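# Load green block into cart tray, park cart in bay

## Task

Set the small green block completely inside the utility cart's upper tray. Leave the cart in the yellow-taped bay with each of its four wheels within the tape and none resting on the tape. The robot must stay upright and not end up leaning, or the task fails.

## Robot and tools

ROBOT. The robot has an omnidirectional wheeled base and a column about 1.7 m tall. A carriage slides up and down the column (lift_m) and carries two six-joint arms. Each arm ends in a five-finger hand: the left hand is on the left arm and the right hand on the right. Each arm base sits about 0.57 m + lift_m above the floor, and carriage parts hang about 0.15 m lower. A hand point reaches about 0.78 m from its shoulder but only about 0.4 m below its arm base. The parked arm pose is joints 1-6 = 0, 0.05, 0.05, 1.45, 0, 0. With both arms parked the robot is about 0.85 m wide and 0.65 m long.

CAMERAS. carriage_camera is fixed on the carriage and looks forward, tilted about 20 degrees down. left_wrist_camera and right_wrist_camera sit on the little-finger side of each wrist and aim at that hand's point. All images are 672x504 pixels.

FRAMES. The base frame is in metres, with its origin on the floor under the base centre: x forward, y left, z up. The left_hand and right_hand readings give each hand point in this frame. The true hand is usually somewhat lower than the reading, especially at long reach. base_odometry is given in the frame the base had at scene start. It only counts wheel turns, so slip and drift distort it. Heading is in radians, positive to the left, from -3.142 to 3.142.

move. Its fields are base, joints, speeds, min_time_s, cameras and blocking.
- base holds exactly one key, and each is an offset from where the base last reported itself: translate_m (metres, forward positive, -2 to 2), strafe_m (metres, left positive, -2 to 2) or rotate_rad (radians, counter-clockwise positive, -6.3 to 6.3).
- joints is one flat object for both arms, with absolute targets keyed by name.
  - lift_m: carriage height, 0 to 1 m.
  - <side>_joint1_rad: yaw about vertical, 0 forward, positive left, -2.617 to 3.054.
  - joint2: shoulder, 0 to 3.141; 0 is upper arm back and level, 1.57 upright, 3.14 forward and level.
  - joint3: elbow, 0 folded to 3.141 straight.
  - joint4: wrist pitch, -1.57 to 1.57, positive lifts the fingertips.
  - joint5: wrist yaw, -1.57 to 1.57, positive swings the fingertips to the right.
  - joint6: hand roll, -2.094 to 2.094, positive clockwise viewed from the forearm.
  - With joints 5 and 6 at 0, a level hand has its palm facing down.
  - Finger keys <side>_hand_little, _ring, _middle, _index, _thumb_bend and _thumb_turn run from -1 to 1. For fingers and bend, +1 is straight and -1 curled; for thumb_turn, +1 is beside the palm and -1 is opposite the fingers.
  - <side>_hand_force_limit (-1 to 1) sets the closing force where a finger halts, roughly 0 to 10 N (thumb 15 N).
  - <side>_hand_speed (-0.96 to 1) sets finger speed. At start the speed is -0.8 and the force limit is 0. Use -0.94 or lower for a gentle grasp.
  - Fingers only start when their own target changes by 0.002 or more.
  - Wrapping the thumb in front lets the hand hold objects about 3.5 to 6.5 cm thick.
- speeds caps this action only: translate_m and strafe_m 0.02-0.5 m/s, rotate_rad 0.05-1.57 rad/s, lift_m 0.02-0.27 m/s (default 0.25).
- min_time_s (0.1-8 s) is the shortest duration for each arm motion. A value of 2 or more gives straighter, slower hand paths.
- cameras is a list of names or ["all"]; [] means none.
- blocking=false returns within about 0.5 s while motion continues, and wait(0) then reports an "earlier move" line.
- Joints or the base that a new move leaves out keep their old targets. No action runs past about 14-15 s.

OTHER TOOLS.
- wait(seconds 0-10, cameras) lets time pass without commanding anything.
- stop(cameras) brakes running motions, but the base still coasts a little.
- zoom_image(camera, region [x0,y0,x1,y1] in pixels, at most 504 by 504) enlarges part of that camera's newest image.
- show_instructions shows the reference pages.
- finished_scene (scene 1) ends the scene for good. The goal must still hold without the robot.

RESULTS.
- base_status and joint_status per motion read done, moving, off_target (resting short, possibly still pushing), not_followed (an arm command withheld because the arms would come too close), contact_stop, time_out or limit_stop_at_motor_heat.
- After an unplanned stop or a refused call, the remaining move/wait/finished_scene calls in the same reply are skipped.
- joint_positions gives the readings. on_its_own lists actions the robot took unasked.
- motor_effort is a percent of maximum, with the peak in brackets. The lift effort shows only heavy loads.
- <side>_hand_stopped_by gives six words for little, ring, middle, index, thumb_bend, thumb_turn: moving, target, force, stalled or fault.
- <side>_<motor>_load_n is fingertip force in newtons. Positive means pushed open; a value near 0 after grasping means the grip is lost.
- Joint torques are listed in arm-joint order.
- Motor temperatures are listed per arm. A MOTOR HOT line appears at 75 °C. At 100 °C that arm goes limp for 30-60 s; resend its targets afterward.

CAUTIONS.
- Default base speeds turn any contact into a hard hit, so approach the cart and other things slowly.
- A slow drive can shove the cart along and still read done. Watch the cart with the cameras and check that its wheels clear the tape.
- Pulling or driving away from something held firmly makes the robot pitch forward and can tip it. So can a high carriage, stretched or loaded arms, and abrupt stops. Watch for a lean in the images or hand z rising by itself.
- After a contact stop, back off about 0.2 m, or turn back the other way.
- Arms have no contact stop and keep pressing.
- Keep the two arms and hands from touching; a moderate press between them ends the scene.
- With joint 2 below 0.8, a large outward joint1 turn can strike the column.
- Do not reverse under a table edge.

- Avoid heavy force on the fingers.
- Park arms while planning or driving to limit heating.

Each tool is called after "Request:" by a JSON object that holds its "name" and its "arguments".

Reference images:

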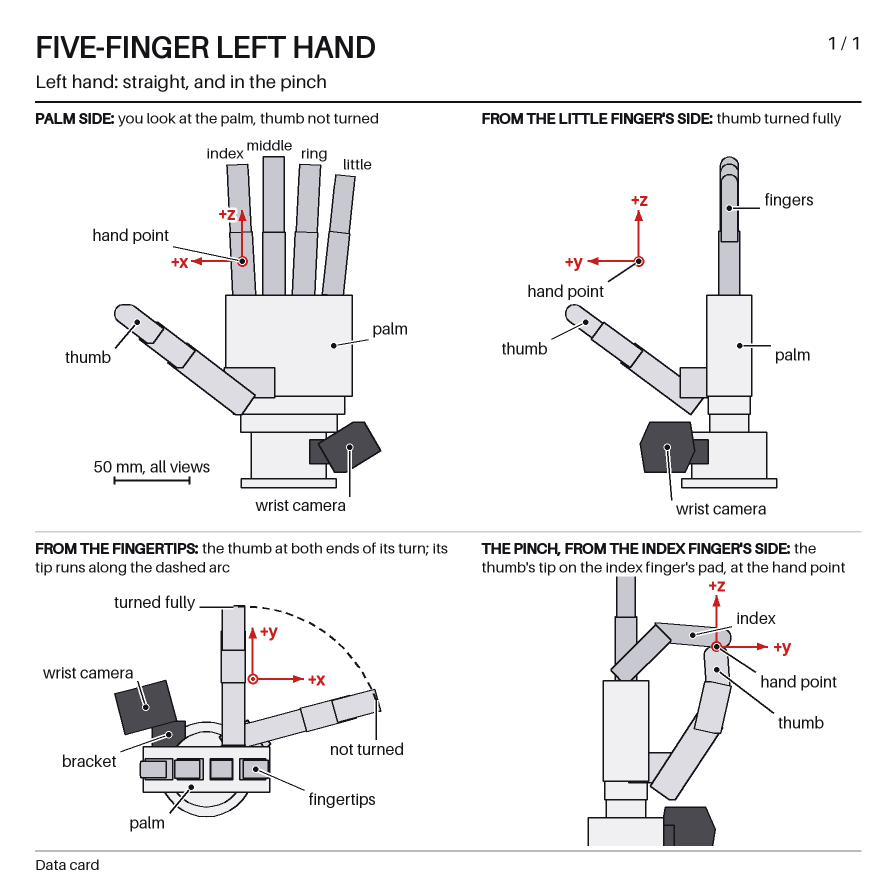

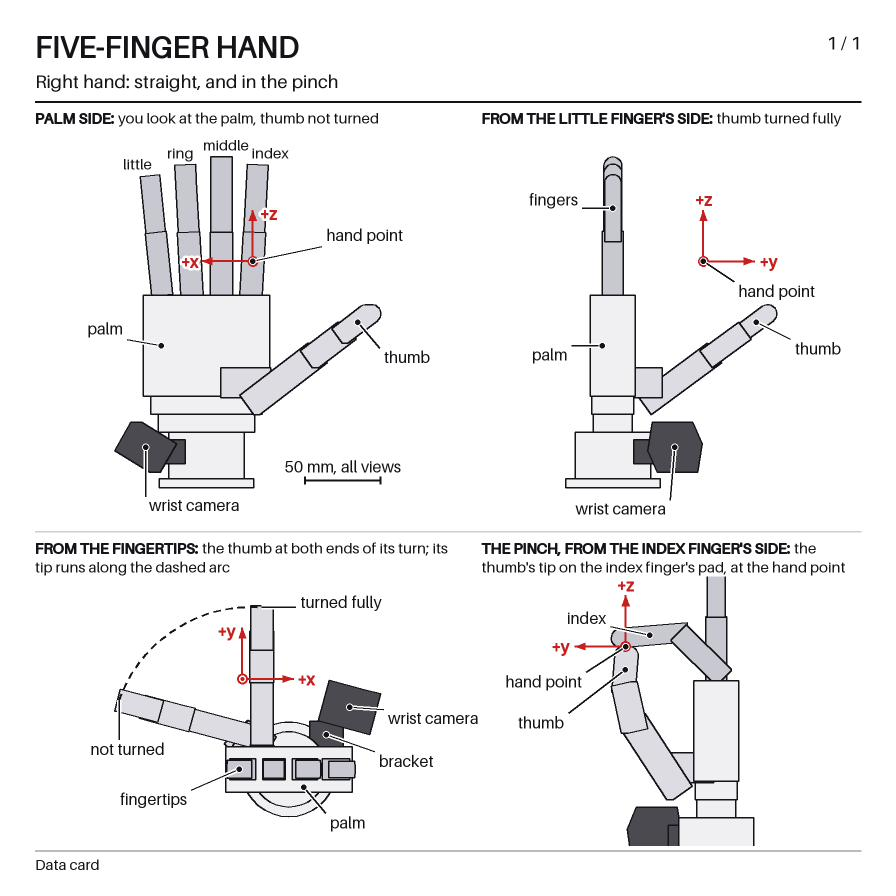

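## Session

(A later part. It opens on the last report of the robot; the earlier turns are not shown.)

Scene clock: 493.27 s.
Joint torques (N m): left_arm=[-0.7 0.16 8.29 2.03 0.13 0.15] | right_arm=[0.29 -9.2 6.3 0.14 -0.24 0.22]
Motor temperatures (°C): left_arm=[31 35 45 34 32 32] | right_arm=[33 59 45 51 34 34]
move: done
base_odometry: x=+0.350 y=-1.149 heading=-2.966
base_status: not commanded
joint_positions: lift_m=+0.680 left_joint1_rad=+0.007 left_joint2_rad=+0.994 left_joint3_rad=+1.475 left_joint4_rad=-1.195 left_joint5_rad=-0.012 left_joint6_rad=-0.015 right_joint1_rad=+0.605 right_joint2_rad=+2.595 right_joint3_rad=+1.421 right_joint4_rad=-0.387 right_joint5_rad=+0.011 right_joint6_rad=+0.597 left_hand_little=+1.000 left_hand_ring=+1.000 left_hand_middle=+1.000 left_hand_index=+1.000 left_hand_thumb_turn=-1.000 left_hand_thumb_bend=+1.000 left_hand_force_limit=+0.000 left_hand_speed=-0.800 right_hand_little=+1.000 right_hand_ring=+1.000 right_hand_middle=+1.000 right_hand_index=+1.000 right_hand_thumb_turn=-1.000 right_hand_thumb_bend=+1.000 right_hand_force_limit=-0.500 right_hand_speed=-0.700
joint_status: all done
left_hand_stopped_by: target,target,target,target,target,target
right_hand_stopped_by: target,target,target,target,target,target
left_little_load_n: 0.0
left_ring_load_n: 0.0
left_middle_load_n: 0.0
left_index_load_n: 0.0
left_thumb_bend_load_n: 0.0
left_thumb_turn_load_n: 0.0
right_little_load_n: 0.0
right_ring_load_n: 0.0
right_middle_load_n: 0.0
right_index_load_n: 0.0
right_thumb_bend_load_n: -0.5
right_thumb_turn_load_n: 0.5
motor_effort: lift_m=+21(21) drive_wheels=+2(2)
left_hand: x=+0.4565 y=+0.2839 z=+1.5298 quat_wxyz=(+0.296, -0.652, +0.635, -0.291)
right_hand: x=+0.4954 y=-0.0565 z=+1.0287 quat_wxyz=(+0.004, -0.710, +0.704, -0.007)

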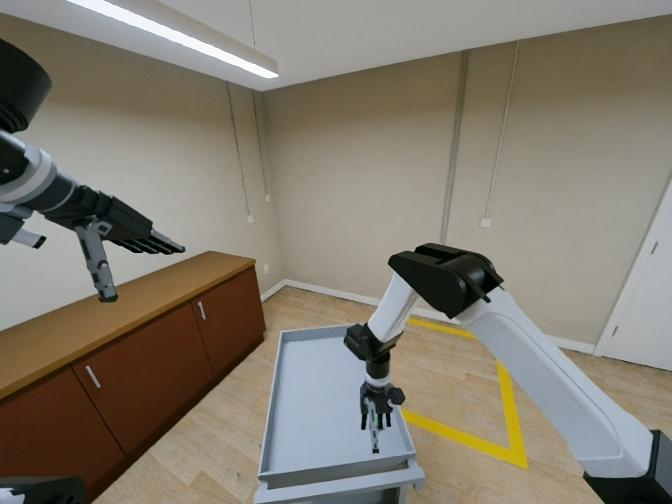

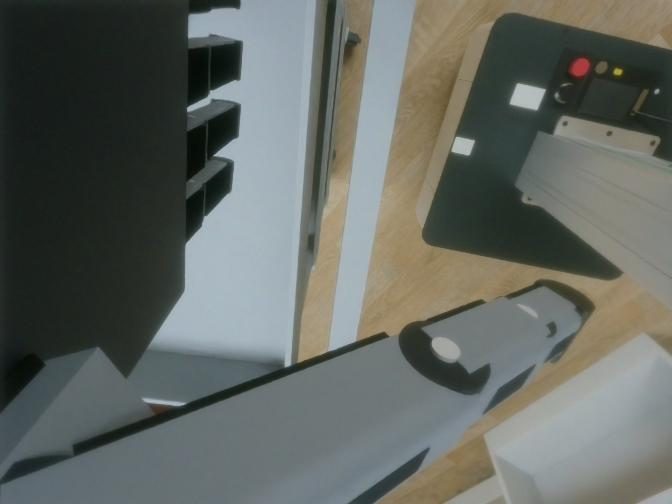

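Request:
{"name": "move", "arguments": {"joints": {"right_joint1_rad": 0.568, "right_joint2_rad": 2.59, "right_joint3_rad": 1.36, "right_joint4_rad": -0.345, "right_joint6_rad": 0.488, "left_joint1_rad": -0.2, "left_joint2_rad": 1.8, "left_joint3_rad": 1.6, "left_joint4_rad": -1.2, "left_joint6_rad": -0.3}, "min_time_s": 2, "cameras": []}}

Request:
{"name": "move", "arguments": {"joints": {"left_joint1_rad": -0.585, "left_joint2_rad": 2.57, "left_joint3_rad": 1.245, "left_joint4_rad": -0.25, "left_joint5_rad": 0.0, "left_joint6_rad": -0.665}, "min_time_s": 3, "cameras": ["all"]}}

Scene clock: 509.30 s.
Joint torques (N m): left_arm=[-0.75 -5.97 8.75 0.69 0.16 -0.25] | right_arm=[-0.47 -10.1 3.4 0.42 -0.2 -0.09]
Motor temperatures (°C): left_arm=[31 34 45 35 32 32] | right_arm=[33 57 45 46 34 34]
move: done
base_odometry: x=+0.350 y=-1.149 heading=-2.966
base_status: not commanded
joint_positions: lift_m=+0.680 left_joint1_rad=-0.192 left_joint2_rad=+1.790 left_joint3_rad=+1.574 left_joint4_rad=-1.198 left_joint5_rad=-0.011 left_joint6_rad=-0.284 right_joint1_rad=+0.574 right_joint2_rad=+2.595 right_joint3_rad=+1.365 right_joint4_rad=-0.363 right_joint5_rad=+0.010 right_joint6_rad=+0.502 left_hand_little=+1.000 left_hand_ring=+1.000 left_hand_middle=+1.000 left_hand_index=+1.000 left_hand_thumb_turn=-1.000 left_hand_thumb_bend=+1.000 left_hand_force_limit=+0.000 left_hand_speed=-0.800 right_hand_little=+1.000 right_hand_ring=+1.000 right_hand_middle=+1.000 right_hand_index=+1.000 right_hand_thumb_turn=-1.000 right_hand_thumb_bend=+1.000 right_hand_force_limit=-0.500 right_hand_speed=-0.700
joint_status: all done
left_hand_stopped_by: target,target,target,target,target,target
right_hand_stopped_by: target,target,target,target,target,target
left_little_load_n: 0.0
left_ring_load_n: 0.0
left_middle_load_n: 0.0
left_index_load_n: 0.0
left_thumb_bend_load_n: 0.0
left_thumb_turn_load_n: 0.0
right_little_load_n: 0.0
right_ring_load_n: 0.0
right_middle_load_n: 0.0
right_index_load_n: 0.0
right_thumb_bend_load_n: 0.0
right_thumb_turn_load_n: 0.0
motor_effort: lift_m=+21(21) drive_wheels=+2(2)
left_hand: x=+0.5357 y=+0.2064 z=+1.3541 quat_wxyz=(+0.046, -0.737, +0.672, -0.064)
right_hand: x=+0.4834 y=-0.0815 z=+1.0219 quat_wxyz=(-0.012, -0.732, +0.681, -0.002)

Scene clock: 512.60 s.
Joint torques (N m): left_arm=[-0.76 -7.92 2.86 0.46 0.14 -0.24] | right_arm=[-0.64 -10.28 3.41 0.37 -0.2 -0.1]
Motor temperatures (°C): left_arm=[31 35 45 35 32 32] | right_arm=[33 57 44 46 34 34]
move: done
base_odometry: x=+0.350 y=-1.149 heading=-2.966
base_status: not commanded
joint_positions: lift_m=+0.680 left_joint1_rad=-0.577 left_joint2_rad=+2.557 left_joint3_rad=+1.251 left_joint4_rad=-0.260 left_joint5_rad=-0.011 left_joint6_rad=-0.649 right_joint1_rad=+0.574 right_joint2_rad=+2.595 right_joint3_rad=+1.365 right_joint4_rad=-0.361 right_joint5_rad=+0.010 right_joint6_rad=+0.501 left_hand_little=+1.000 left_hand_ring=+1.000 left_hand_middle=+1.000 left_hand_index=+1.000 left_hand_thumb_turn=-1.000 left_hand_thumb_bend=+1.000 left_hand_force_limit=+0.000 left_hand_speed=-0.800 right_hand_little=+1.000 right_hand_ring=+1.000 right_hand_middle=+1.000 right_hand_index=+1.000 right_hand_thumb_turn=-1.000 right_hand_thumb_bend=+1.000 right_hand_force_limit=-0.500 right_hand_speed=-0.700
joint_status: all done
left_hand_stopped_by: target,target,target,target,target,target
right_hand_stopped_by: target,target,target,target,target,target
left_little_load_n: 0.0
left_ring_load_n: 0.0
left_middle_load_n: 0.0
left_index_load_n: 0.0
left_thumb_bend_load_n: 0.0
left_thumb_turn_load_n: 0.0
right_little_load_n: 0.0
right_ring_load_n: 0.0
right_middle_load_n: 0.0
right_index_load_n: 0.0
right_thumb_bend_load_n: 0.0
right_thumb_turn_load_n: 0.0
motor_effort: lift_m=+21(21) drive_wheels=+2(2)
left_hand: x=+0.4748 y=+0.0802 z=+1.0192 quat_wxyz=(+0.006, -0.732, +0.681, -0.001)
right_hand: x=+0.4837 y=-0.0813 z=+1.0218 quat_wxyz=(-0.011, -0.732, +0.681, -0.003)
pictures: carriage_camera, left_wrist_camera, right_wrist_camera

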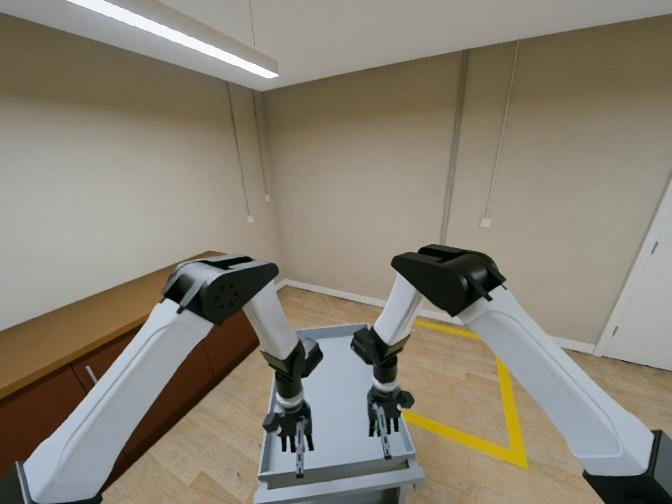

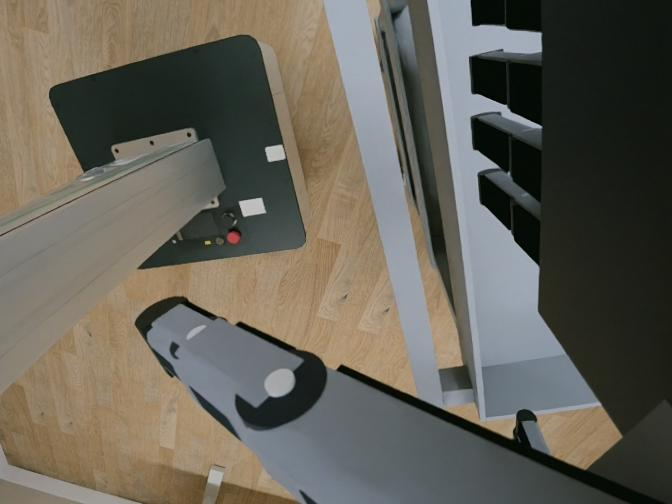

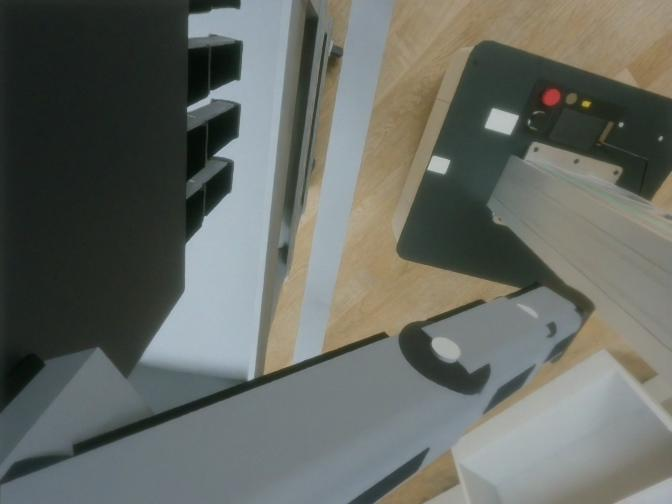

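Request:
{"name": "move", "arguments": {"joints": {"lift_m": 0.6}, "speeds": {"lift_m": 0.1}, "cameras": ["all"]}}

Scene clock: 520.30 s.
Joint torques (N m): left_arm=[-0.79 -8.47 2.85 0.39 0.15 -0.23] | right_arm=[-0.54 -9.99 3.9 0.34 -0.18 -0.06]
Motor temperatures (°C): left_arm=[31 36 44 35 32 32] | right_arm=[33 57 44 44 34 34]
move: done
base_odometry: x=+0.350 y=-1.149 heading=-2.966
base_status: not commanded
joint_positions: lift_m=+0.600 left_joint1_rad=-0.577 left_joint2_rad=+2.565 left_joint3_rad=+1.250 left_joint4_rad=-0.254 left_joint5_rad=-0.011 left_joint6_rad=-0.649 right_joint1_rad=+0.574 right_joint2_rad=+2.595 right_joint3_rad=+1.361 right_joint4_rad=-0.352 right_joint5_rad=+0.010 right_joint6_rad=+0.501 left_hand_little=+1.000 left_hand_ring=+1.000 left_hand_middle=+1.000 left_hand_index=+1.000 left_hand_thumb_turn=-1.000 left_hand_thumb_bend=+1.000 left_hand_force_limit=+0.000 left_hand_speed=-0.800 right_hand_little=+1.000 right_hand_ring=+1.000 right_hand_middle=+1.000 right_hand_index=+1.000 right_hand_thumb_turn=-1.000 right_hand_thumb_bend=+1.000 right_hand_force_limit=-0.500 right_hand_speed=-0.700
joint_status: all done
left_hand_stopped_by: target,target,target,target,target,target
right_hand_stopped_by: target,target,target,target,target,target
left_little_load_n: 0.0
left_ring_load_n: 0.0
left_middle_load_n: 0.0
left_index_load_n: 0.0
left_thumb_bend_load_n: 0.0
left_thumb_turn_load_n: 0.0
right_little_load_n: 0.0
right_ring_load_n: 0.0
right_middle_load_n: 0.0
right_index_load_n: 0.0
right_thumb_bend_load_n: 0.0
right_thumb_turn_load_n: 0.0
motor_effort: lift_m=+22(22) drive_wheels=-4(4)
left_hand: x=+0.4737 y=+0.0808 z=+0.9365 quat_wxyz=(+0.006, -0.732, +0.681, +0.000)
right_hand: x=+0.4840 y=-0.0811 z=+0.9408 quat_wxyz=(-0.009, -0.732, +0.681, -0.003)
pictures: carriage_camera, left_wrist_camera, right_wrist_camera

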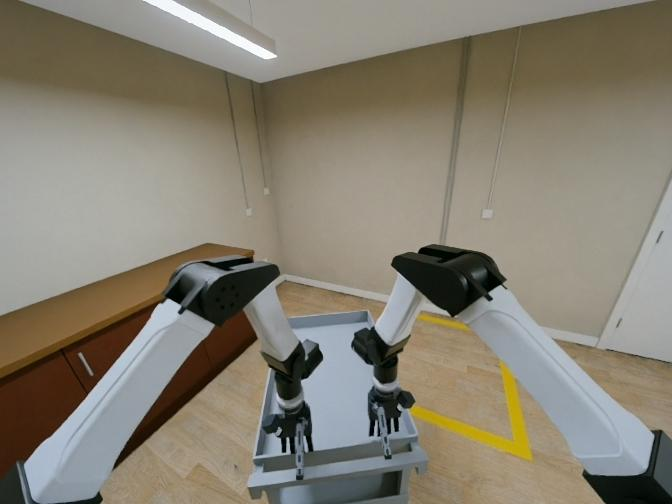

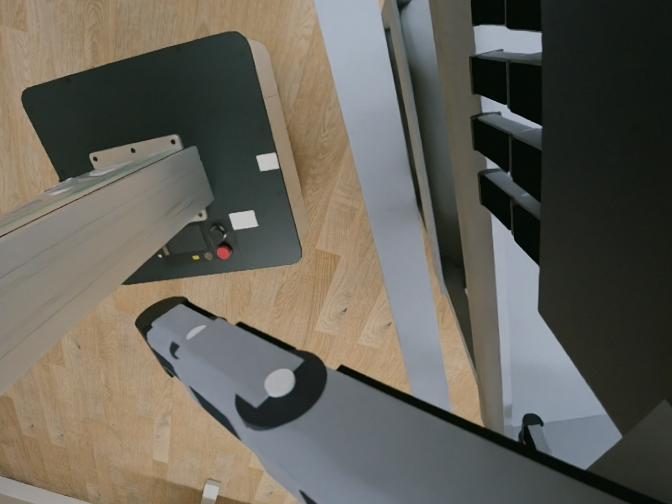

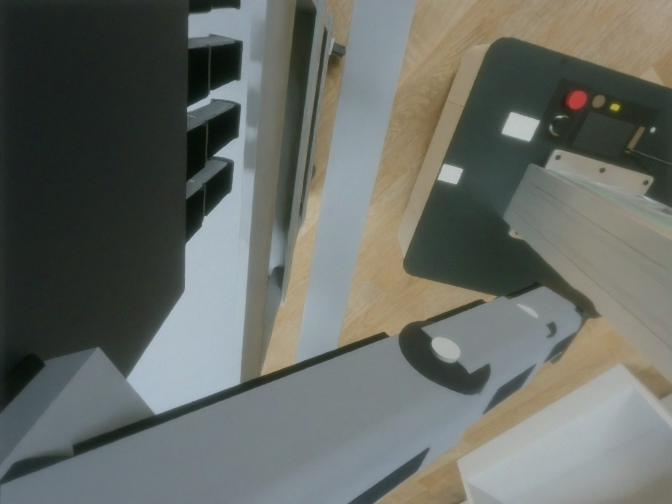

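Request:
{"name": "move", "arguments": {"base": {"translate_m": -0.016}, "speeds": {"translate_m": 0.05}, "joints": {"lift_m": 0.575}, "cameras": ["all"]}}

Request:
{"name": "zoom_image", "arguments": {"camera": "right_wrist_camera", "region": [180, 20, 430, 270]}}

Request:
{"name": "zoom_image", "arguments": {"camera": "left_wrist_camera", "region": [290, 20, 540, 270]}}

Scene clock: 530.83 s.
Joint torques (N m): left_arm=[-0.79 -3.7 2.67 1.01 0.36 -0.2] | right_arm=[0.09 -10.33 4.1 -0.06 -0.26 -0.04]
Motor temperatures (°C): left_arm=[31 39 43 35 32 32] | right_arm=[33 57 44 43 34 34]
move: done
base_odometry: x=+0.365 y=-1.146 heading=-2.966
base_status: done
joint_positions: lift_m=+0.575 left_joint1_rad=-0.577 left_joint2_rad=+2.503 left_joint3_rad=+1.257 left_joint4_rad=-0.300 left_joint5_rad=-0.036 left_joint6_rad=-0.650 right_joint1_rad=+0.568 right_joint2_rad=+2.595 right_joint3_rad=+1.361 right_joint4_rad=-0.310 right_joint5_rad=+0.024 right_joint6_rad=+0.497 left_hand_little=+1.000 left_hand_ring=+1.000 left_hand_middle=+1.000 left_hand_index=+1.000 left_hand_thumb_turn=-1.000 left_hand_thumb_bend=+1.000 left_hand_force_limit=+0.000 left_hand_speed=-0.800 right_hand_little=+1.000 right_hand_ring=+1.000 right_hand_middle=+1.000 right_hand_index=+1.000 right_hand_thumb_turn=-1.000 right_hand_thumb_bend=+1.000 right_hand_force_limit=-0.500 right_hand_speed=-0.700
joint_status: all done
left_hand_stopped_by: target,target,target,target,target,target
right_hand_stopped_by: target,target,target,target,target,target
left_little_load_n: 0.0
left_ring_load_n: 0.0
left_middle_load_n: 0.0
left_index_load_n: 0.0
left_thumb_bend_load_n: 0.0
left_thumb_turn_load_n: 0.0
right_little_load_n: 0.0
right_ring_load_n: 0.0
right_middle_load_n: 0.5
right_index_load_n: 0.0
right_thumb_bend_load_n: 0.0
right_thumb_turn_load_n: 0.0
motor_effort: lift_m=+18(19) drive_wheels=+1(13)
left_hand: x=+0.4862 y=+0.0785 z=+0.9321 quat_wxyz=(+0.020, -0.732, +0.681, -0.009)
right_hand: x=+0.4962 y=-0.0790 z=+0.9141 quat_wxyz=(+0.010, -0.732, +0.682, -0.015)
pictures: carriage_camera, left_wrist_camera, right_wrist_camera

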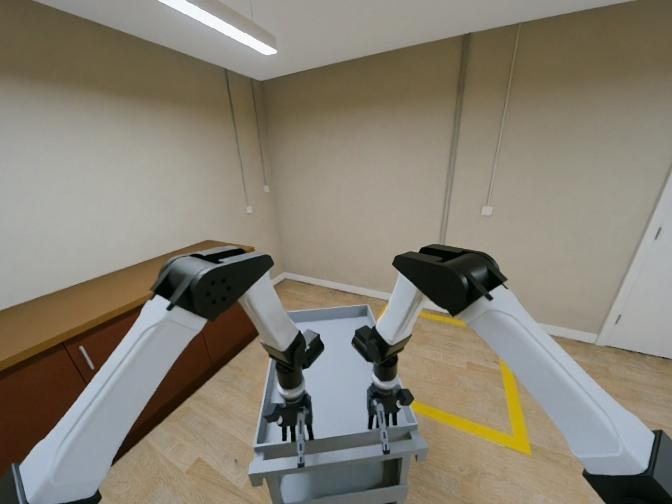

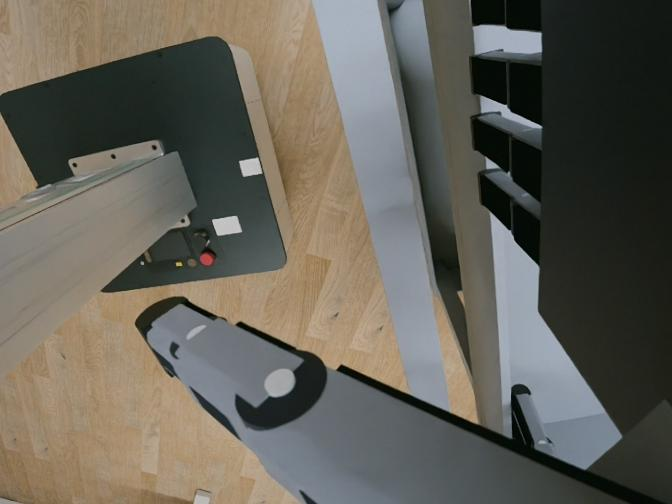

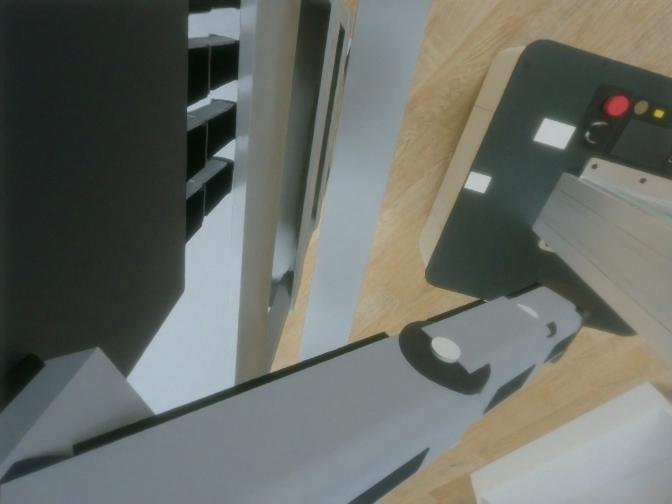

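Scaled by 2.016.

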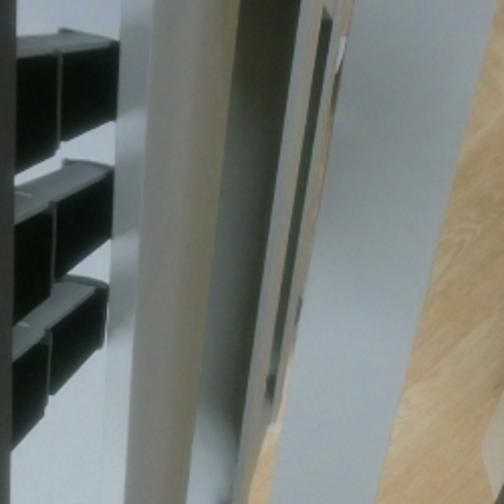

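Scaled by 2.016.

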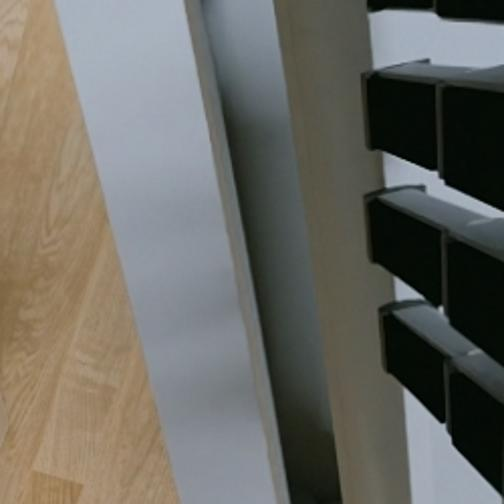

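Request:
{"name": "move", "arguments": {"joints": {"lift_m": 0.615}, "speeds": {"lift_m": 0.1}, "cameras": []}}

Request:
{"name": "move", "arguments": {"base": {"translate_m": -0.021}, "speeds": {"translate_m": 0.05}, "cameras": ["all"]}}

Request:
{"name": "zoom_image", "arguments": {"camera": "right_wrist_camera", "region": [180, 20, 430, 270]}}

Request:
{"name": "zoom_image", "arguments": {"camera": "left_wrist_camera", "region": [290, 20, 540, 270]}}

Scene clock: 539.83 s.
Joint torques (N m): left_arm=[-0.76 -8.39 3.19 0.42 0.19 -0.21] | right_arm=[0.05 -10.28 3.86 0.16 -0.18 -0.03]
Motor temperatures (°C): left_arm=[31 38 42 35 32 32] | right_arm=[33 57 44 42 34 34]
move: done
base_odometry: x=+0.365 y=-1.146 heading=-2.966
base_status: not commanded
joint_positions: lift_m=+0.615 left_joint1_rad=-0.577 left_joint2_rad=+2.562 left_joint3_rad=+1.247 left_joint4_rad=-0.255 left_joint5_rad=-0.013 left_joint6_rad=-0.650 right_joint1_rad=+0.568 right_joint2_rad=+2.595 right_joint3_rad=+1.361 right_joint4_rad=-0.337 right_joint5_rad=+0.011 right_joint6_rad=+0.497 left_hand_little=+1.000 left_hand_ring=+1.000 left_hand_middle=+1.000 left_hand_index=+1.000 left_hand_thumb_turn=-1.000 left_hand_thumb_bend=+1.000 left_hand_force_limit=+0.000 left_hand_speed=-0.800 right_hand_little=+1.000 right_hand_ring=+1.000 right_hand_middle=+1.000 right_hand_index=+1.000 right_hand_thumb_turn=-1.000 right_hand_thumb_bend=+1.000 right_hand_force_limit=-0.500 right_hand_speed=-0.700
joint_status: all done
left_hand_stopped_by: target,target,target,target,target,target
right_hand_stopped_by: target,target,target,target,target,target
left_little_load_n: 0.0
left_ring_load_n: 0.0
left_middle_load_n: 0.0
left_index_load_n: 0.0
left_thumb_bend_load_n: 0.0
left_thumb_turn_load_n: 0.0
right_little_load_n: 0.0
right_ring_load_n: 0.0
right_middle_load_n: 0.0
right_index_load_n: 0.0
right_thumb_bend_load_n: 0.0
right_thumb_turn_load_n: 0.0
motor_effort: lift_m=+21(25) drive_wheels=-3(3)
left_hand: x=+0.4733 y=+0.0815 z=+0.9520 quat_wxyz=(+0.007, -0.732, +0.681, +0.001)
right_hand: x=+0.4888 y=-0.0809 z=+0.9553 quat_wxyz=(-0.002, -0.732, +0.681, -0.006)

Scene clock: 540.73 s.
Joint torques (N m): left_arm=[-0.42 -8.44 3.06 0.4 0.12 -0.21] | right_arm=[-0.17 -10.43 4 0.24 -0.14 -0.06]
Motor temperatures (°C): left_arm=[31 38 42 35 32 32] | right_arm=[33 57 44 42 34 34]
move: done
base_odometry: x=+0.386 y=-1.142 heading=-2.966
base_status: done
joint_positions: lift_m=+0.615 left_joint1_rad=-0.580 left_joint2_rad=+2.562 left_joint3_rad=+1.247 left_joint4_rad=-0.253 left_joint5_rad=-0.011 left_joint6_rad=-0.650 right_joint1_rad=+0.569 right_joint2_rad=+2.595 right_joint3_rad=+1.361 right_joint4_rad=-0.339 right_joint5_rad=+0.010 right_joint6_rad=+0.497 left_hand_little=+1.000 left_hand_ring=+1.000 left_hand_middle=+1.000 left_hand_index=+1.000 left_hand_thumb_turn=-1.000 left_hand_thumb_bend=+1.000 left_hand_force_limit=+0.000 left_hand_speed=-0.800 right_hand_little=+1.000 right_hand_ring=+1.000 right_hand_middle=+1.000 right_hand_index=+1.000 right_hand_thumb_turn=-1.000 right_hand_thumb_bend=+1.000 right_hand_force_limit=-0.500 right_hand_speed=-0.700
joint_status: not commanded
left_hand_stopped_by: target,target,target,target,target,target
right_hand_stopped_by: target,target,target,target,target,target
left_little_load_n: 0.0
left_ring_load_n: 0.0
left_middle_load_n: 0.0
left_index_load_n: 0.0
left_thumb_bend_load_n: 0.0
left_thumb_turn_load_n: 0.0
right_little_load_n: 0.0
right_ring_load_n: 0.0
right_middle_load_n: 0.0
right_index_load_n: 0.0
right_thumb_bend_load_n: 0.0
right_thumb_turn_load_n: 0.0
motor_effort: lift_m=+21(21) drive_wheels=+0(13)
left_hand: x=+0.4728 y=+0.0802 z=+0.9521 quat_wxyz=(+0.006, -0.732, +0.682, +0.000)
right_hand: x=+0.4881 y=-0.0807 z=+0.9554 quat_wxyz=(-0.002, -0.732, +0.681, -0.005)
pictures: carriage_camera, left_wrist_camera, right_wrist_camera

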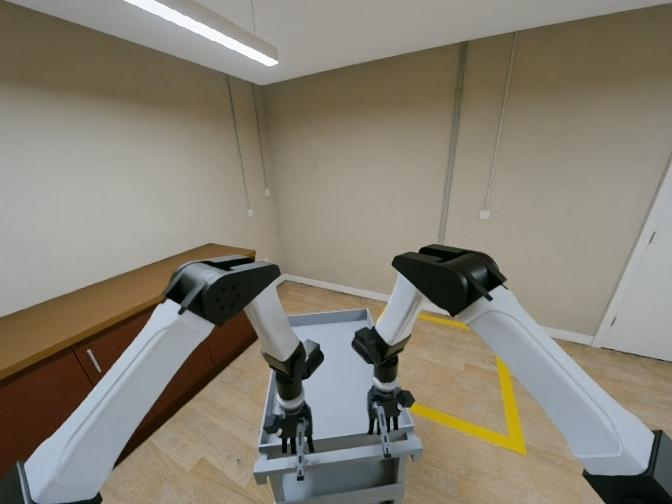

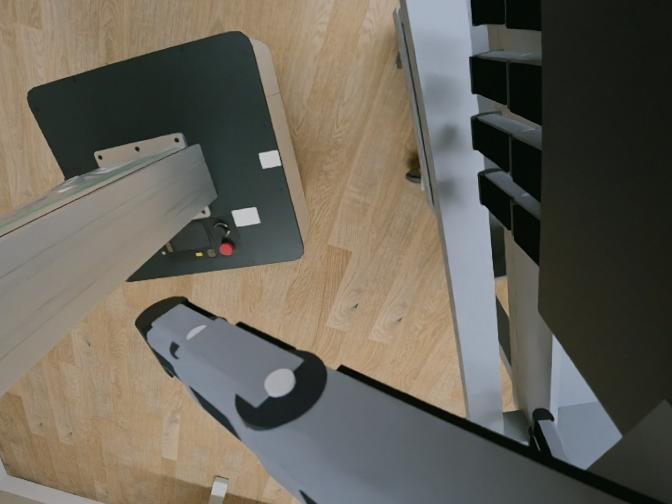

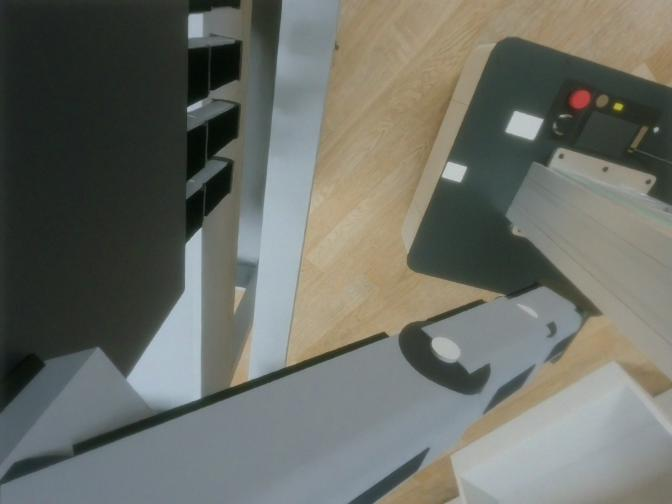

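Scaled by 2.016.

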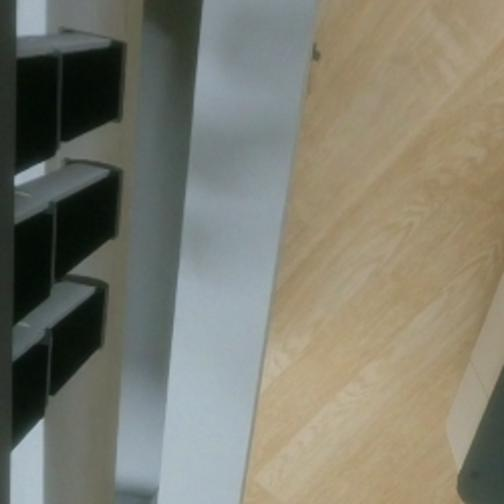

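Scaled by 2.016.

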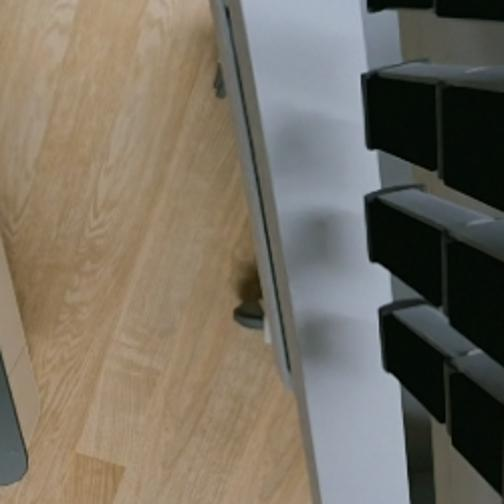

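Request:
{"name": "zoom_image", "arguments": {"camera": "carriage_camera", "region": [240, 300, 440, 500]}}

Scaled by 2.520.

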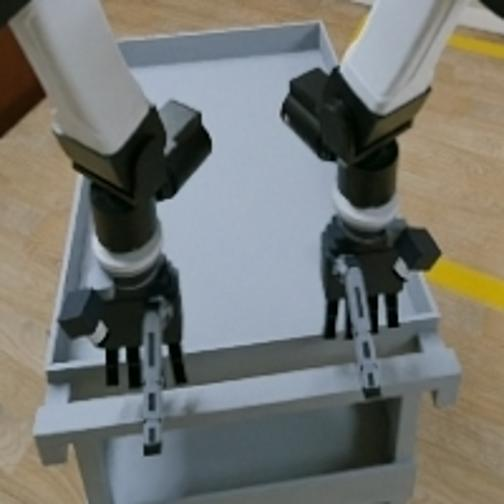

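Request:
{"name": "zoom_image", "arguments": {"camera": "carriage_camera", "region": [310, 400, 430, 480]}}

Request:
{"name": "zoom_image", "arguments": {"camera": "carriage_camera", "region": [240, 410, 360, 490]}}

Scaled by 4.200.

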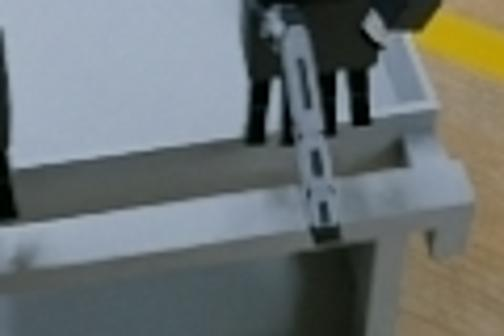

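Scaled by 4.200.

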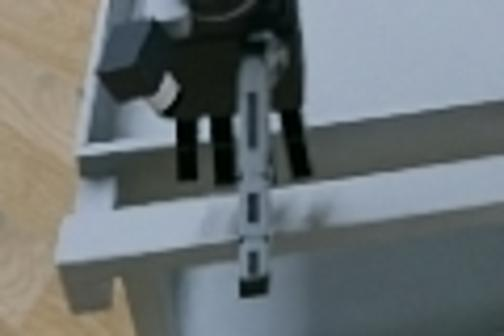

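Request:
{"name": "move", "arguments": {"joints": {"left_joint1_rad": -0.548, "left_joint2_rad": 2.583, "left_joint3_rad": 1.315, "left_joint4_rad": -0.305, "left_joint6_rad": -0.628}, "min_time_s": 1.5, "cameras": []}}

Request:
{"name": "move", "arguments": {"joints": {"lift_m": 0.588}, "speeds": {"lift_m": 0.05}, "cameras": ["all"]}}

Request:
{"name": "zoom_image", "arguments": {"camera": "carriage_camera", "region": [310, 400, 430, 480]}}

Request:
{"name": "zoom_image", "arguments": {"camera": "carriage_camera", "region": [240, 410, 360, 490]}}

Request:
{"name": "zoom_image", "arguments": {"camera": "right_wrist_camera", "region": [180, 20, 430, 270]}}

Request:
{"name": "zoom_image", "arguments": {"camera": "left_wrist_camera", "region": [290, 20, 540, 270]}}

Scene clock: 592.67 s.
Joint torques (N m): left_arm=[0.58 -8.01 4.97 0.29 0.16 0.15] | right_arm=[-0.27 -10.29 3.84 0.2 -0.21 0.05]
Motor temperatures (°C): left_arm=[31 41 41 34 32 32] | right_arm=[33 59 43 40 34 34]
move: done
base_odometry: x=+0.386 y=-1.142 heading=-2.966
base_status: not commanded
joint_positions: lift_m=+0.615 left_joint1_rad=-0.556 left_joint2_rad=+2.568 left_joint3_rad=+1.299 left_joint4_rad=-0.296 left_joint5_rad=-0.011 left_joint6_rad=-0.644 right_joint1_rad=+0.569 right_joint2_rad=+2.595 right_joint3_rad=+1.361 right_joint4_rad=-0.339 right_joint5_rad=+0.010 right_joint6_rad=+0.497 left_hand_little=+1.000 left_hand_ring=+1.000 left_hand_middle=+1.000 left_hand_index=+1.000 left_hand_thumb_turn=-1.000 left_hand_thumb_bend=+1.000 left_hand_force_limit=+0.000 left_hand_speed=-0.800 right_hand_little=+1.000 right_hand_ring=+1.000 right_hand_middle=+1.000 right_hand_index=+1.000 right_hand_thumb_turn=-1.000 right_hand_thumb_bend=+1.000 right_hand_force_limit=-0.500 right_hand_speed=-0.700
joint_status: all done
left_hand_stopped_by: target,target,target,target,target,target
right_hand_stopped_by: target,target,target,target,target,target
left_little_load_n: 0.0
left_ring_load_n: 0.0
left_middle_load_n: 0.0
left_index_load_n: 0.0
left_thumb_bend_load_n: 0.0
left_thumb_turn_load_n: 0.0
right_little_load_n: 0.0
right_ring_load_n: 0.0
right_middle_load_n: 0.0
right_index_load_n: 0.0
right_thumb_bend_load_n: 0.0
right_thumb_turn_load_n: 0.0
motor_effort: lift_m=+21(21) drive_wheels=+0(0)
left_hand: x=+0.4879 y=+0.0803 z=+0.9564 quat_wxyz=(+0.006, -0.737, +0.675, -0.002)
right_hand: x=+0.4881 y=-0.0807 z=+0.9554 quat_wxyz=(-0.002, -0.732, +0.681, -0.005)

Scene clock: 593.53 s.
Joint torques (N m): left_arm=[0.64 -8.35 4.71 0.33 0.14 0.13] | right_arm=[0.02 -10.15 3.97 0.23 -0.21 -0.07]
Motor temperatures (°C): left_arm=[31 41 41 34 32 32] | right_arm=[33 59 43 40 34 34]
move: done
base_odometry: x=+0.386 y=-1.142 heading=-2.966
base_status: not commanded
joint_positions: lift_m=+0.588 left_joint1_rad=-0.556 left_joint2_rad=+2.573 left_joint3_rad=+1.301 left_joint4_rad=-0.300 left_joint5_rad=-0.011 left_joint6_rad=-0.644 right_joint1_rad=+0.569 right_joint2_rad=+2.595 right_joint3_rad=+1.360 right_joint4_rad=-0.343 right_joint5_rad=+0.010 right_joint6_rad=+0.497 left_hand_little=+1.000 left_hand_ring=+1.000 left_hand_middle=+1.000 left_hand_index=+1.000 left_hand_thumb_turn=-1.000 left_hand_thumb_bend=+1.000 left_hand_force_limit=+0.000 left_hand_speed=-0.800 right_hand_little=+1.000 right_hand_ring=+1.000 right_hand_middle=+1.000 right_hand_index=+1.000 right_hand_thumb_turn=-1.000 right_hand_thumb_bend=+1.000 right_hand_force_limit=-0.500 right_hand_speed=-0.700
joint_status: all done
left_hand_stopped_by: target,target,target,target,target,target
right_hand_stopped_by: target,target,target,target,target,target
left_little_load_n: 0.0
left_ring_load_n: 0.0
left_middle_load_n: 0.0
left_index_load_n: 0.0
left_thumb_bend_load_n: 0.0
left_thumb_turn_load_n: 0.0
right_little_load_n: 0.0
right_ring_load_n: 0.0
right_middle_load_n: 0.0
right_index_load_n: 0.0
right_thumb_bend_load_n: 0.0
right_thumb_turn_load_n: 0.0
motor_effort: lift_m=+21(21) drive_wheels=+0(2)
left_hand: x=+0.4867 y=+0.0810 z=+0.9283 quat_wxyz=(+0.005, -0.737, +0.676, +0.001)
right_hand: x=+0.4866 y=-0.0817 z=+0.9285 quat_wxyz=(-0.005, -0.732, +0.681, -0.004)
pictures: carriage_camera, left_wrist_camera, right_wrist_camera

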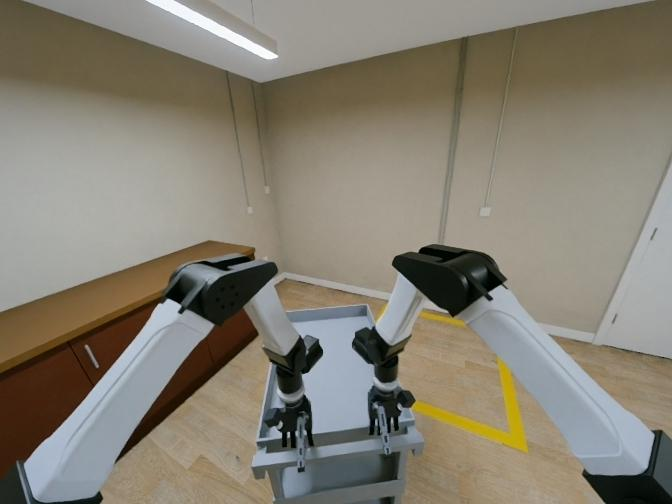

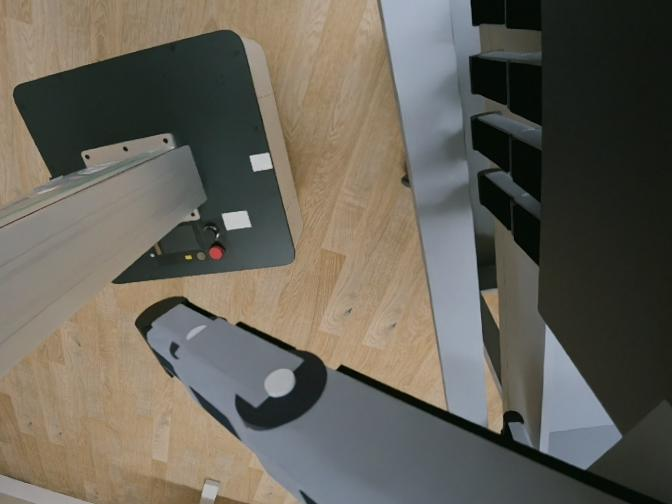

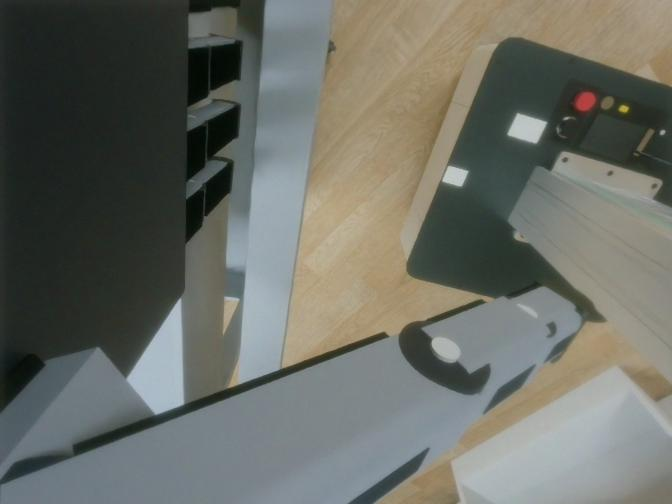

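Scaled by 4.200.

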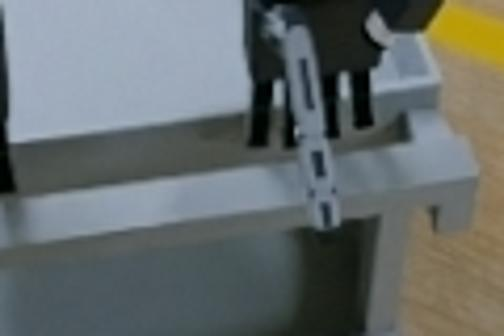

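Scaled by 4.200.

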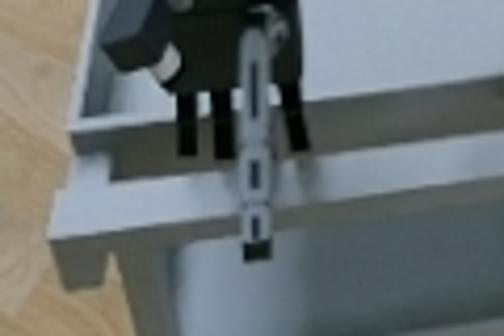

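Scaled by 2.016.

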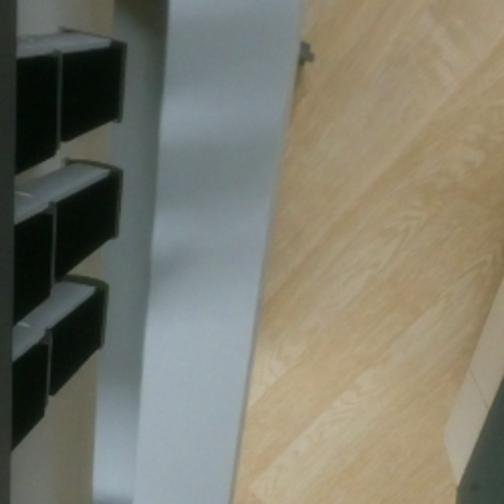

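Scaled by 2.016.

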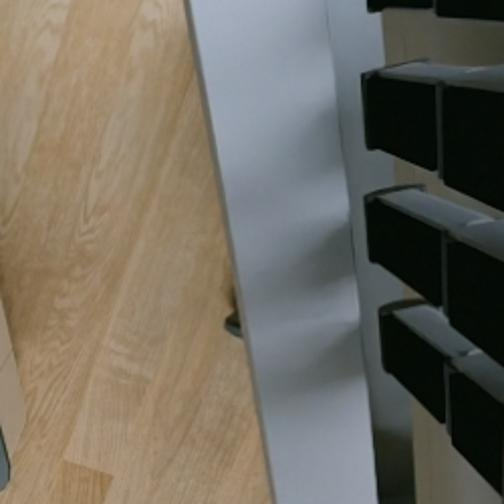

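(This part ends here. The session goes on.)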